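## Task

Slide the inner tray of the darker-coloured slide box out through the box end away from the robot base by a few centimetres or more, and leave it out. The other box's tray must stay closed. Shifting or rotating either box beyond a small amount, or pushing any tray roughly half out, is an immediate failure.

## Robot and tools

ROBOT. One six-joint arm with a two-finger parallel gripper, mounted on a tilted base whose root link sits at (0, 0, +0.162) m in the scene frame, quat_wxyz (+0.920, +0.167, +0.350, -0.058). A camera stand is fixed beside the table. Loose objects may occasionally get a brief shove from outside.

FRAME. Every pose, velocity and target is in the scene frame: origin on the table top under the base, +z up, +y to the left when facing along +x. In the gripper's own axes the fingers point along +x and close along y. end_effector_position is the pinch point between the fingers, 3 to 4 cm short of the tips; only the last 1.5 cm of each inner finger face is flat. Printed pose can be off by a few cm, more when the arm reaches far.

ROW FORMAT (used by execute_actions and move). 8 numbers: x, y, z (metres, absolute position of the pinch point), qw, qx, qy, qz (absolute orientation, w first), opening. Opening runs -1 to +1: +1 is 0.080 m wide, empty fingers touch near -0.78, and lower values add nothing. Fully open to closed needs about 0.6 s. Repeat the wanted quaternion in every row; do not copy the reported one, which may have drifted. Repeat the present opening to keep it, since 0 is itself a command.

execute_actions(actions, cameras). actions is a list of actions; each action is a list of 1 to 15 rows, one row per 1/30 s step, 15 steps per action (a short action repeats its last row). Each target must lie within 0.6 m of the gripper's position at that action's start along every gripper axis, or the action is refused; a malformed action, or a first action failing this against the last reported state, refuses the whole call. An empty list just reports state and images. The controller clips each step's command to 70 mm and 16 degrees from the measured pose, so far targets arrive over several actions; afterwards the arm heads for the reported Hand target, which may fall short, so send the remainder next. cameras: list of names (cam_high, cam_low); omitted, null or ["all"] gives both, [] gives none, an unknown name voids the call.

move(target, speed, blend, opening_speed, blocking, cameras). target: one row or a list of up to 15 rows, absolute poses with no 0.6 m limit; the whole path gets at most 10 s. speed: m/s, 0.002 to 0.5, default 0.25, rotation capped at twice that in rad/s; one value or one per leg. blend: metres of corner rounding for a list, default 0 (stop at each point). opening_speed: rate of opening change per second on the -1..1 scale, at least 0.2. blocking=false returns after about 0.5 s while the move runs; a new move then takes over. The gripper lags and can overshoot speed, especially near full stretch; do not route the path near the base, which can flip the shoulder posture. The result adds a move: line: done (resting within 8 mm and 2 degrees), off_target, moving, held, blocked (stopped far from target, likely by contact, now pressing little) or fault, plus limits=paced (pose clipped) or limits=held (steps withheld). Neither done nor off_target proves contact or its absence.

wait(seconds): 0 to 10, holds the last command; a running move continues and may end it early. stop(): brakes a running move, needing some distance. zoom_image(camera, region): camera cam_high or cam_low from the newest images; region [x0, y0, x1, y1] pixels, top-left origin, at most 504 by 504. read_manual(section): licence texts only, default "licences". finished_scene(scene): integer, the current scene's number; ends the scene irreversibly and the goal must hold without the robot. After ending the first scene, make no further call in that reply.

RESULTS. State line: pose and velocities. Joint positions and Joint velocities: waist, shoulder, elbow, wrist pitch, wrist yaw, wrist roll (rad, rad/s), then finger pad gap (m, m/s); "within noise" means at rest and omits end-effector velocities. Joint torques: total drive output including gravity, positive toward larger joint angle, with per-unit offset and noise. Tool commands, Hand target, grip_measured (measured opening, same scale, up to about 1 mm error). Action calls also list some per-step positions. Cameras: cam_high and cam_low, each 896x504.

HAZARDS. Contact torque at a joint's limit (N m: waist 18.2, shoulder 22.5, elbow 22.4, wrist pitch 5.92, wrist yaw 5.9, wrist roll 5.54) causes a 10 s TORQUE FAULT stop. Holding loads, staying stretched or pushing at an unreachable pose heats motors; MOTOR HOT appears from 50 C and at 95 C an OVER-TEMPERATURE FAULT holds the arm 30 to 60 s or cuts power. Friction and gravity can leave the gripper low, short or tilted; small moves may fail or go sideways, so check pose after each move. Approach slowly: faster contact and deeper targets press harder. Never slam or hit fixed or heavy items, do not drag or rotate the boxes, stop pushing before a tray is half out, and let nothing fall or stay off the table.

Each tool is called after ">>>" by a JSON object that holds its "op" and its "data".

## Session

>>> {"op": "execute_actions", "data": {"actions": []}}

>>> {"op": "zoom_image", "data": {"camera": "cam_high", "region": [200, 230, 400, 430]}}

>>> {"op": "zoom_image", "data": {"camera": "cam_low", "region": [340, 200, 520, 300]}}

Scene clock: 0.00 s.
end_effector_position=(+0.0844, -0.3097, +0.3797) grip_measured=+1.000 end_effector_quat_wxyz=(-0.093, -0.277, -0.090, +0.952)
Joint positions: [-1.871 1.171 1.583 -1.447 0.116 1.053 0.08]
Joint velocities: within noise
Joint torques (N m): no reading
Heat: hottest shoulder 34 °C (+0.0 °C/min).
Hand target: +0.0844, -0.3097, +0.3797; -0.093, -0.277, -0.090, +0.952
Tool commands: gripper/opening=+1.0

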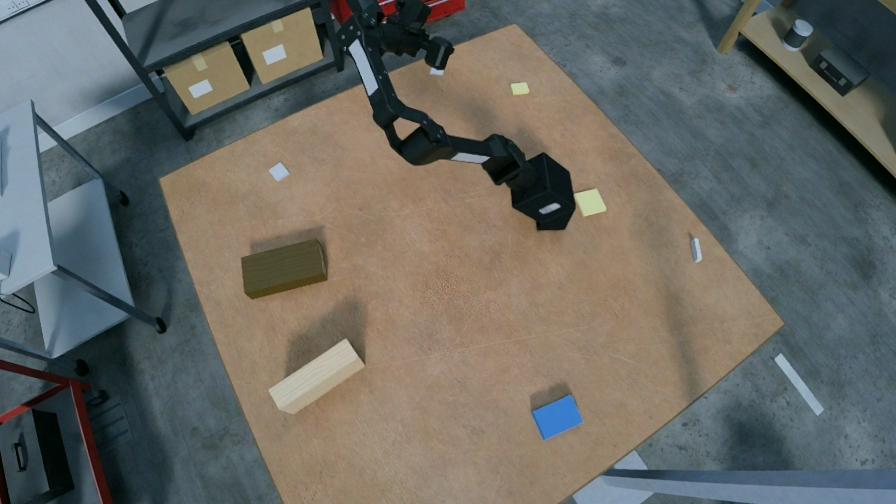

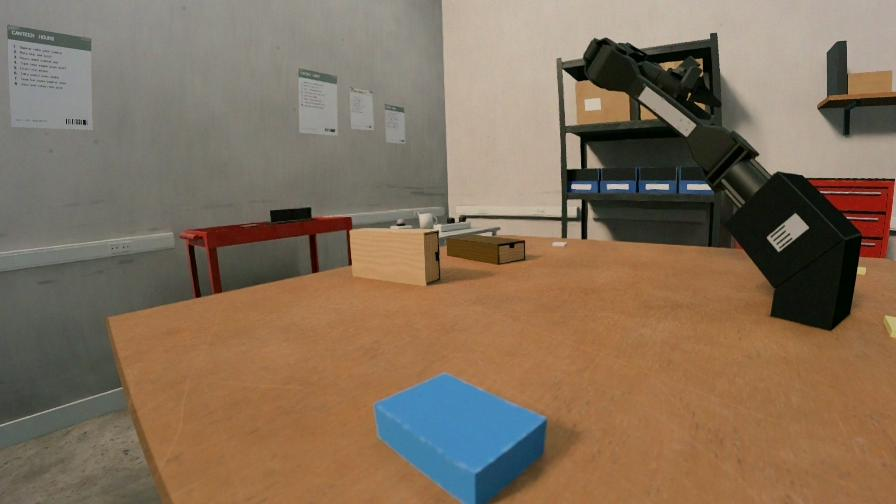

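Scaled by 2.520 from the camera's 896x504 image, which has a finer 1280x720 frame.

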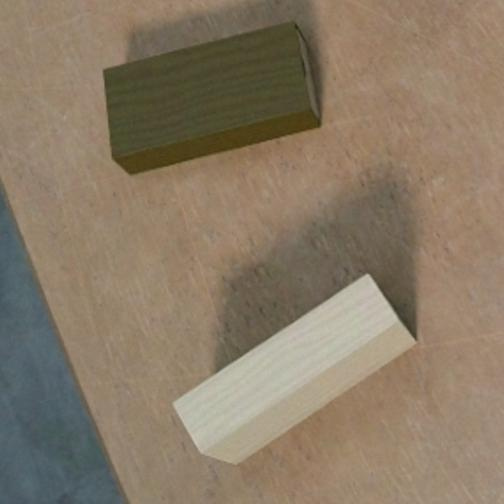

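Scaled by 2.800 from the camera's 896x504 image, which has a finer 1280x720 frame.

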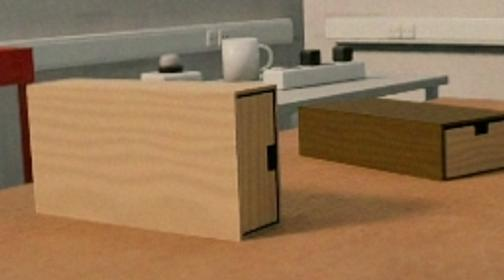

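>>> {"op": "zoom_image", "data": {"camera": "cam_high", "region": [230, 210, 350, 310]}}

Scaled by 4.200 from the camera's 896x504 image, which has a finer 1280x720 frame.

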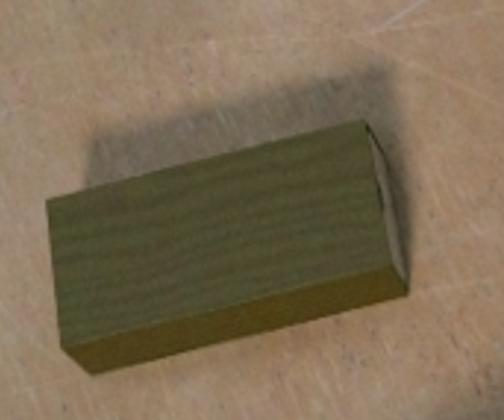

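>>> {"op": "move", "data": {"target": [[0.25,-0.3,0.33,0.731,0.12,0.122,-0.66,-0.9],[0.42,-0.101,0.12,0.974,0.0257,0.172,-0.146,-0.9]], "speed": 0.25, "blend": 0.08}}

Scene clock: 22.27 s.
end_effector_position=(+0.4179, -0.1028, +0.1200) grip_measured=-0.767 end_effector_quat_wxyz=(+0.973, +0.026, +0.174, -0.150)
Joint positions: [0.049 1.396 0.321 1.512 0.202 -0.255 0]
Joint velocities: within noise
Joint torques (N m): [1.67 -3.69 1.53 2.09 -0.33 -0.11]
Heat: hottest wrist pitch 35 °C (+2.7 °C/min).
Hand target: +0.4200, -0.1010, +0.1201; +0.974, +0.026, +0.172, -0.146
Off the commanded pose: 0.003 m, 1 deg.
move: done

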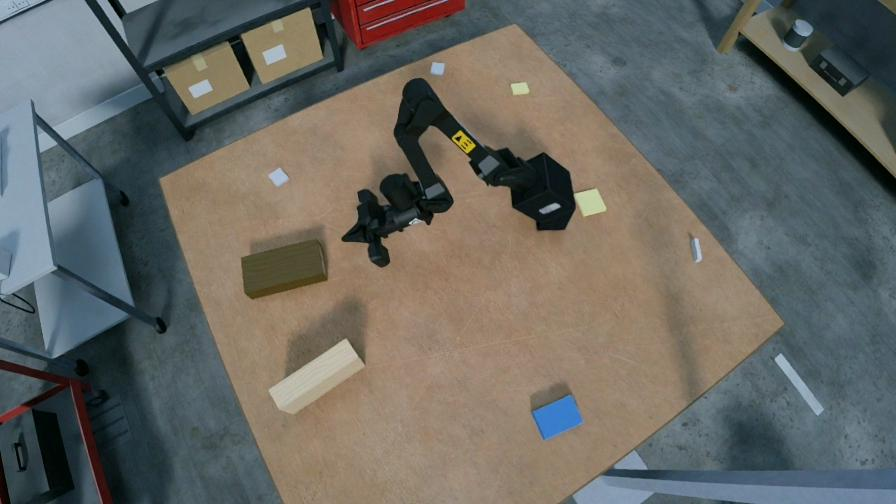

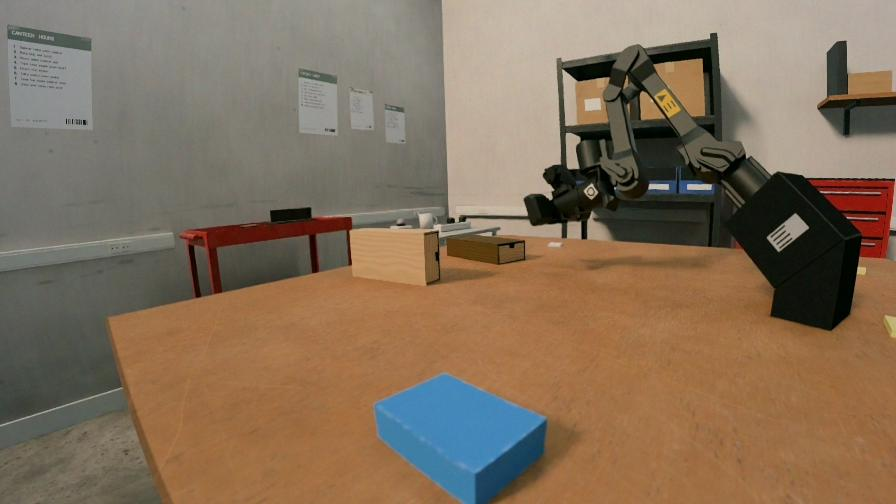

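>>> {"op": "move", "data": {"target": [0.46,-0.114,0.041,0.974,0.0257,0.172,-0.146,-0.9], "speed": 0.12}}

>>> {"op": "zoom_image", "data": {"camera": "cam_high", "region": [270, 220, 390, 320]}}

>>> {"op": "zoom_image", "data": {"camera": "cam_low", "region": [440, 190, 560, 290]}}

Scene clock: 28.00 s.
end_effector_position=(+0.4597, -0.1142, +0.0429) grip_measured=-0.767 end_effector_quat_wxyz=(+0.971, +0.028, +0.191, -0.144)
Joint positions: [-0.044 1.767 0.597 1.563 0.114 -0.213 0]
Joint velocities: within noise
Joint torques (N m): [1.46 -5 0.8 2.1 -0.32 0.06]
Heat: hottest wrist pitch 36 °C (+4.3 °C/min).
Hand target: +0.4602, -0.1142, +0.0412; +0.971, +0.029, +0.190, -0.142
Off the commanded pose: 0.002 m, 2 deg.
joint sent to its limit — joint 4 (wrist pitch), upper limit. The joint targets still meet the commanded pose.
move: done

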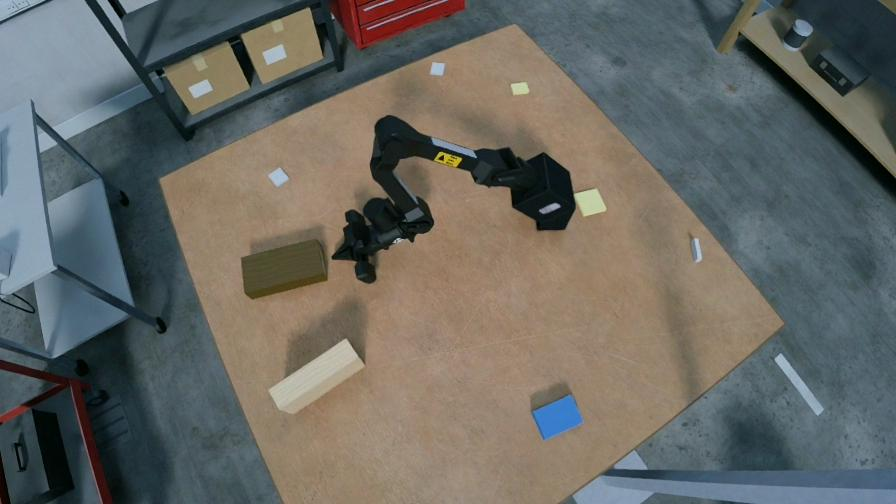

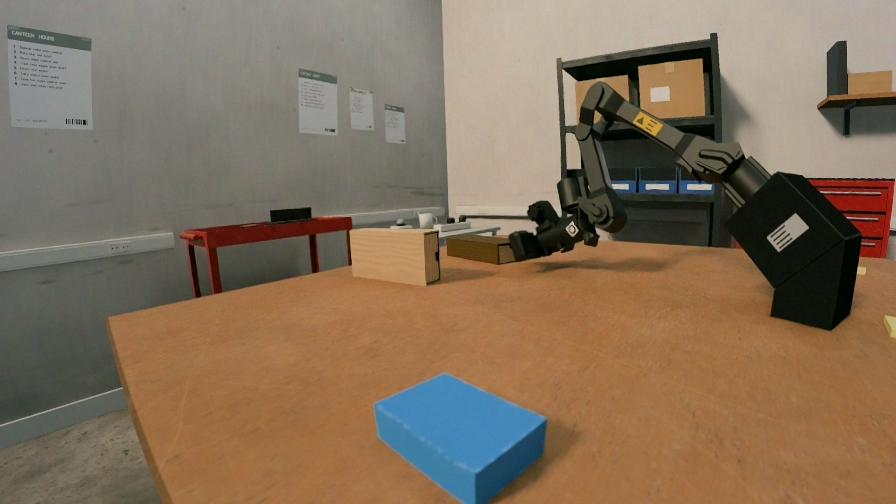

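Scaled by 4.200 from the camera's 896x504 image, which has a finer 1280x720 frame.

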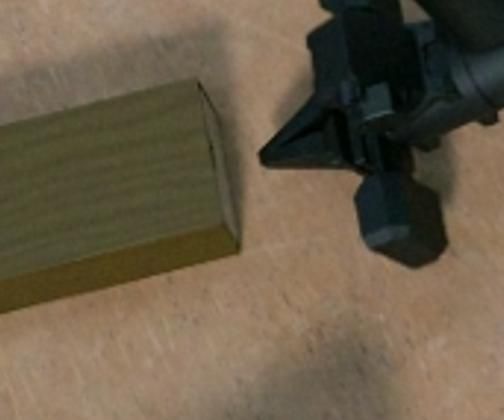

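Scaled by 4.200 from the camera's 896x504 image, which has a finer 1280x720 frame.

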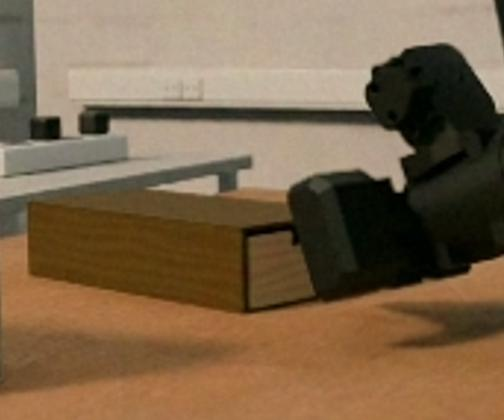

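>>> {"op": "move", "data": {"target": [[0.467,-0.1215,0.031,0.974,0.0257,0.172,-0.146,-0.9],[0.492,-0.129,0.03,0.974,0.0257,0.172,-0.146,-0.9]], "speed": 0.05}}

>>> {"op": "zoom_image", "data": {"camera": "cam_high", "region": [230, 220, 350, 320]}}

>>> {"op": "zoom_image", "data": {"camera": "cam_low", "region": [440, 190, 560, 290]}}

Scene clock: 37.10 s.
end_effector_position=(+0.4917, -0.1290, +0.0329) grip_measured=-0.767 end_effector_quat_wxyz=(+0.974, +0.025, +0.171, -0.148)
Joint positions: [-0.07 1.836 0.753 1.519 0.088 -0.205 0]
Joint velocities: within noise
Joint torques (N m): [1.5 -5.58 1.23 1.7 -0.3 0.01]
Heat: hottest wrist pitch 37 °C (+4.9 °C/min).
Hand target: +0.4920, -0.1290, +0.0300; +0.974, +0.026, +0.172, -0.146
Off the commanded pose: 0.003 m, 0 deg.
move: done

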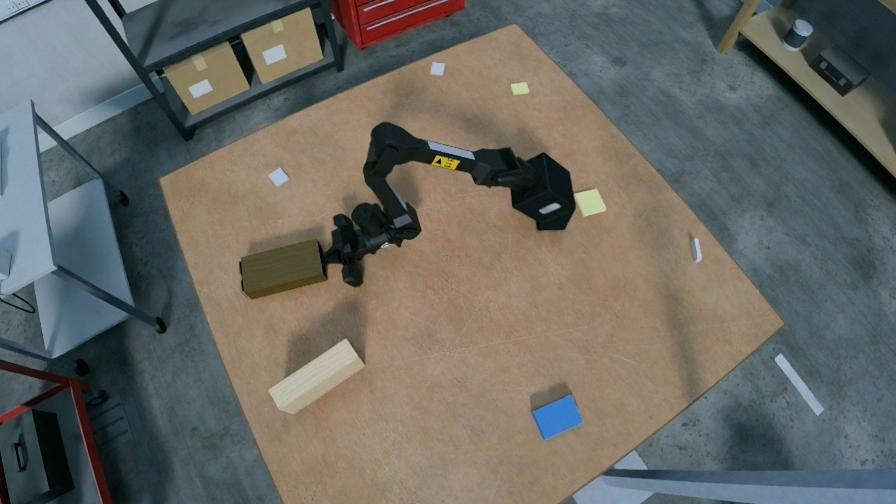

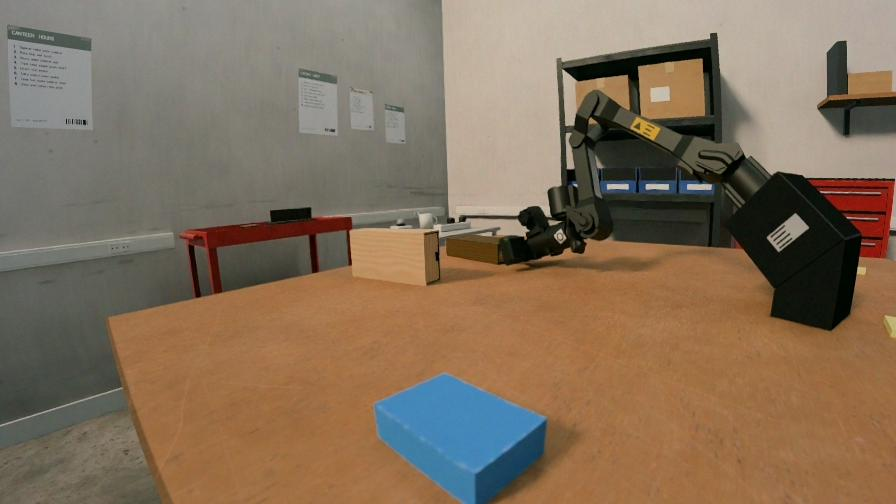

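Scaled by 4.200 from the camera's 896x504 image, which has a finer 1280x720 frame.

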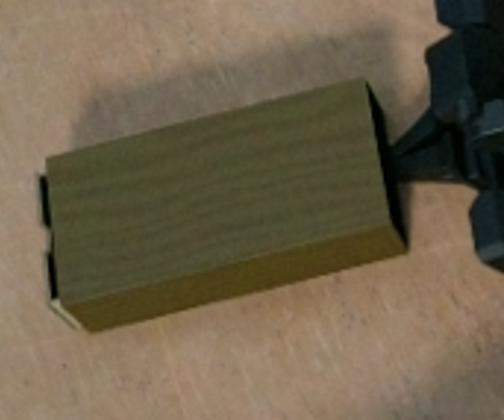

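Scaled by 4.200 from the camera's 896x504 image, which has a finer 1280x720 frame.

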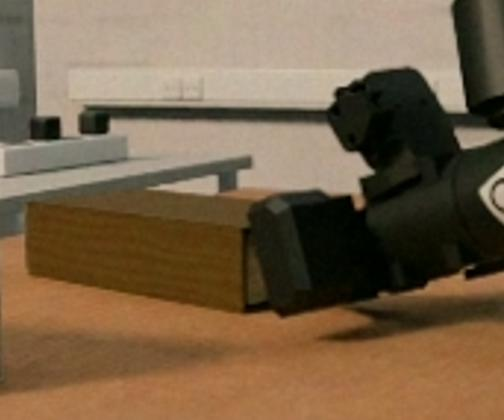

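>>> {"op": "move", "data": {"target": [0.516,-0.1363,0.0275,0.974,0.0257,0.172,-0.146,-0.9], "speed": 0.04}}

>>> {"op": "zoom_image", "data": {"camera": "cam_high", "region": [230, 220, 350, 320]}}

Scene clock: 41.87 s.
end_effector_position=(+0.5156, -0.1363, +0.0304) grip_measured=-0.767 end_effector_quat_wxyz=(+0.974, +0.025, +0.171, -0.148)
Joint positions: [-0.072 1.846 0.857 1.425 0.086 -0.205 0]
Joint velocities: within noise
Joint torques (N m): [1.61 -6.04 1.92 1.74 -0.3 0.04]
Heat: hottest wrist pitch 37 °C (+4.3 °C/min).
Hand target: +0.5159, -0.1362, +0.0275; +0.974, +0.026, +0.172, -0.146
Off the commanded pose: 0.003 m, 0 deg.
move: done

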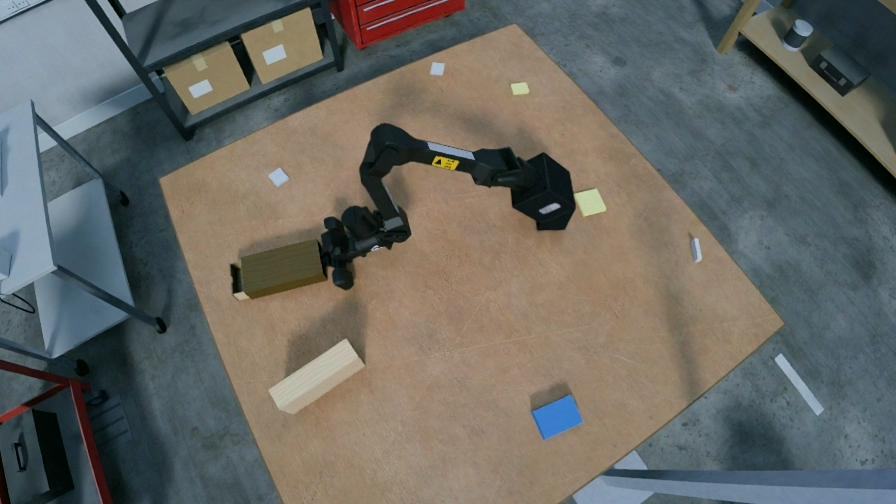

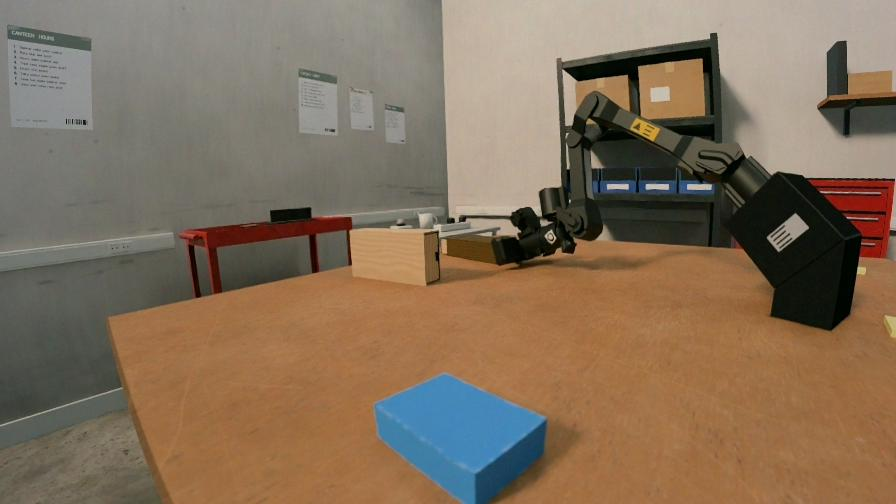

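Scaled by 4.200 from the camera's 896x504 image, which has a finer 1280x720 frame.

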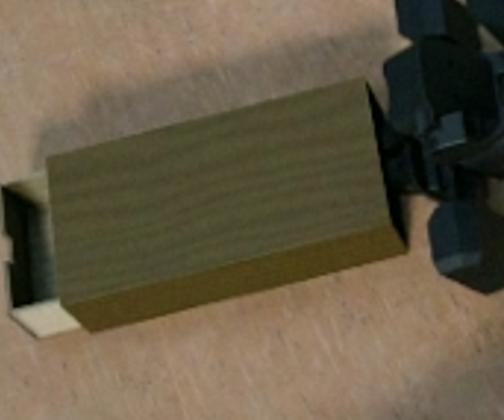

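>>> {"op": "move", "data": {"target": [0.519,-0.1372,0.0265,0.974,0.0257,0.172,-0.146,-0.9], "speed": 0.03}}

>>> {"op": "zoom_image", "data": {"camera": "cam_high", "region": [230, 220, 350, 320]}}

>>> {"op": "move", "data": {"target": [[0.478,-0.1247,0.0285,0.974,0.0257,0.172,-0.146,-0.9],[0.43,-0.11,0.05,0.97,0.0257,0.2,-0.146,-0.9]], "speed": 0.06}}

>>> {"op": "zoom_image", "data": {"camera": "cam_high", "region": [230, 220, 350, 320]}}

Scene clock: 51.47 s.
end_effector_position=(+0.5186, -0.1372, +0.0297) grip_measured=-0.767 end_effector_quat_wxyz=(+0.974, +0.025, +0.171, -0.148)
Joint positions: [-0.072 1.85 0.871 1.415 0.086 -0.205 0]
Joint velocities: within noise
Joint torques (N m): [1.62 -5.98 2 1.7 -0.31 0.05]
Heat: hottest wrist pitch 38 °C (+4.7 °C/min).
Hand target: +0.5189, -0.1372, +0.0265; +0.974, +0.026, +0.172, -0.146
Off the commanded pose: 0.003 m, 0 deg.
move: done

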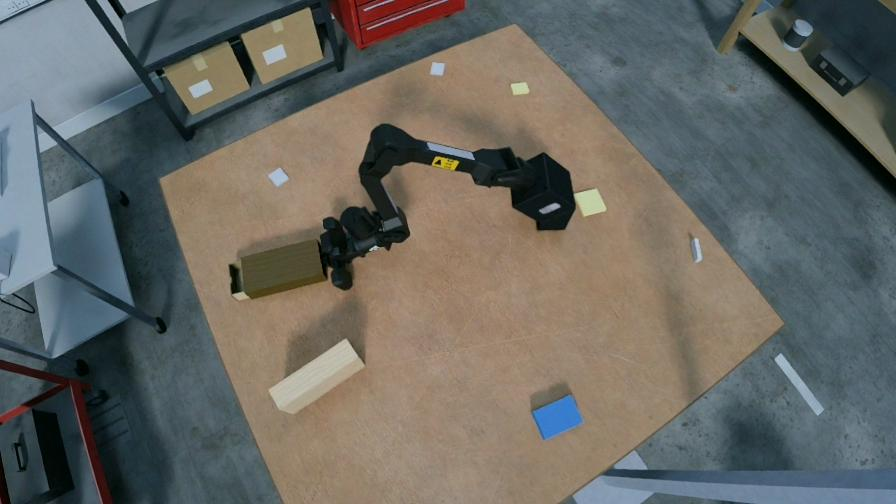

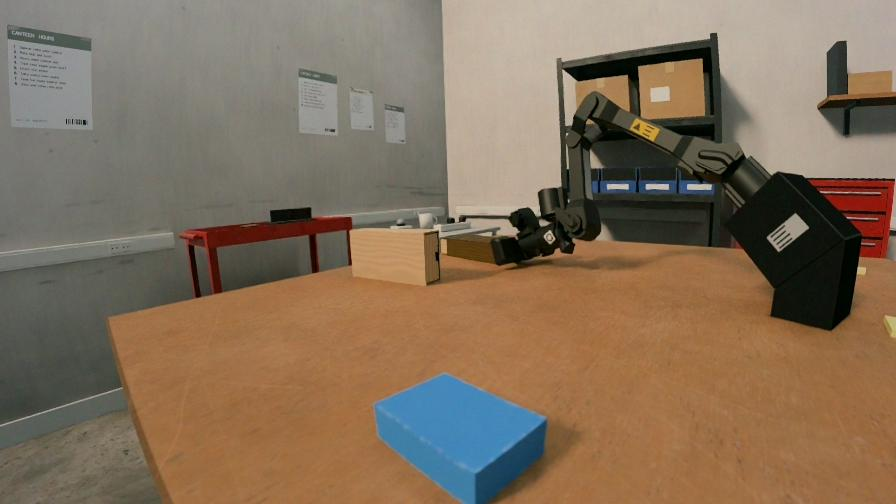

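Scaled by 4.200 from the camera's 896x504 image, which has a finer 1280x720 frame.

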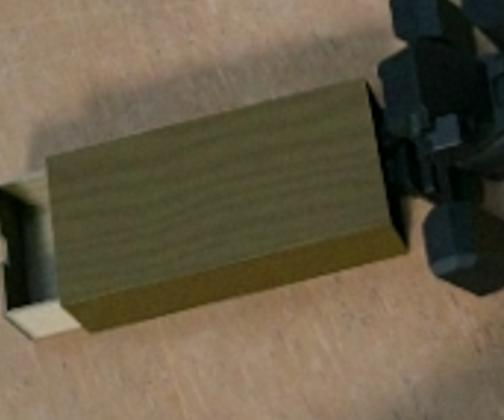

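Scene clock: 53.53 s.
end_effector_position=(+0.4288, -0.1097, +0.0451) grip_measured=-0.767 end_effector_quat_wxyz=(+0.964, +0.030, +0.222, -0.140)
Joint positions: [-0.051 1.705 0.472 1.563 0.116 -0.211 0]
Joint velocities: within noise
Joint torques (N m): [2 -6.72 -0.57 2.06 0.05 -0.1]
Heat: hottest wrist pitch 38 °C (+4.5 °C/min).
Hand target: +0.4302, -0.1102, +0.0501; +0.966, +0.029, +0.216, -0.142
Off the commanded pose: 0.005 m, 3 deg.
joint sent to its limit — joint 4 (wrist pitch), upper limit. The joint targets still meet the commanded pose.
move: off_target

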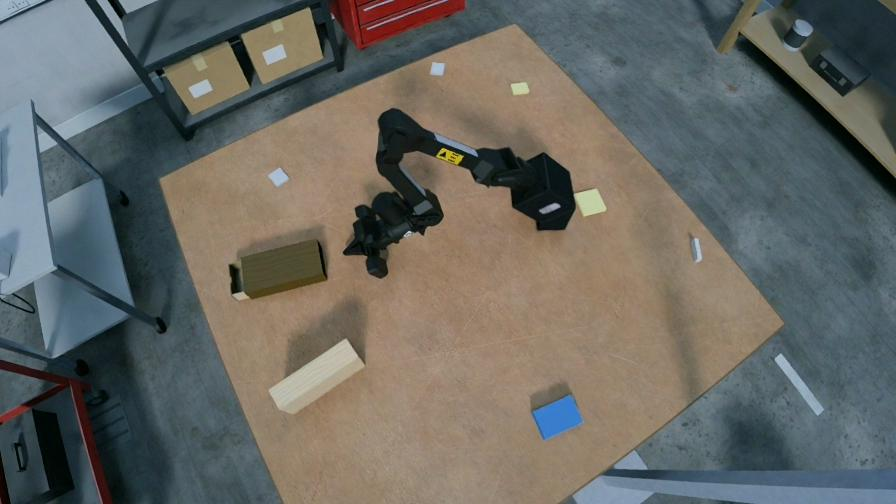

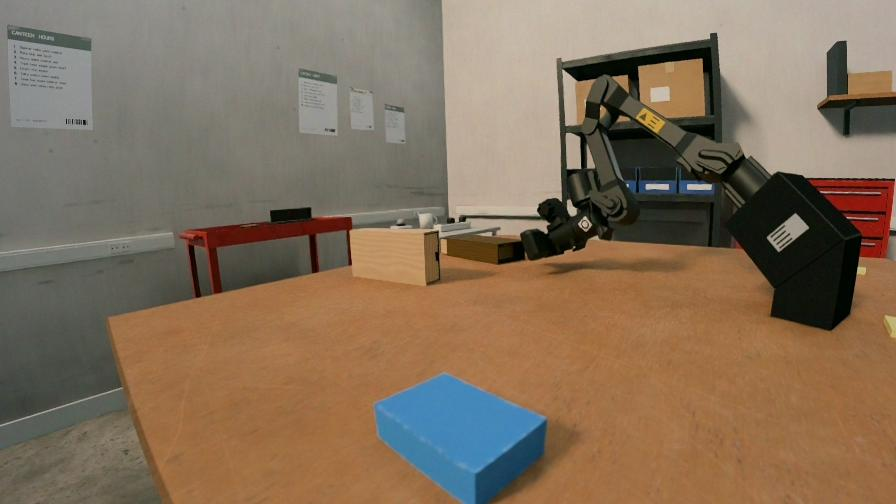

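Scaled by 4.200 from the camera's 896x504 image, which has a finer 1280x720 frame.

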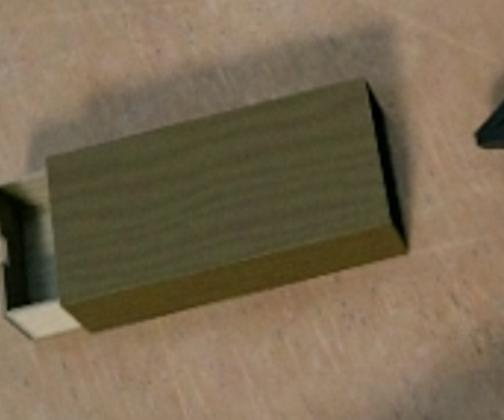

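>>> {"op": "finished_scene", "data": {"scene": 3}}

The scene is finished: the task was done.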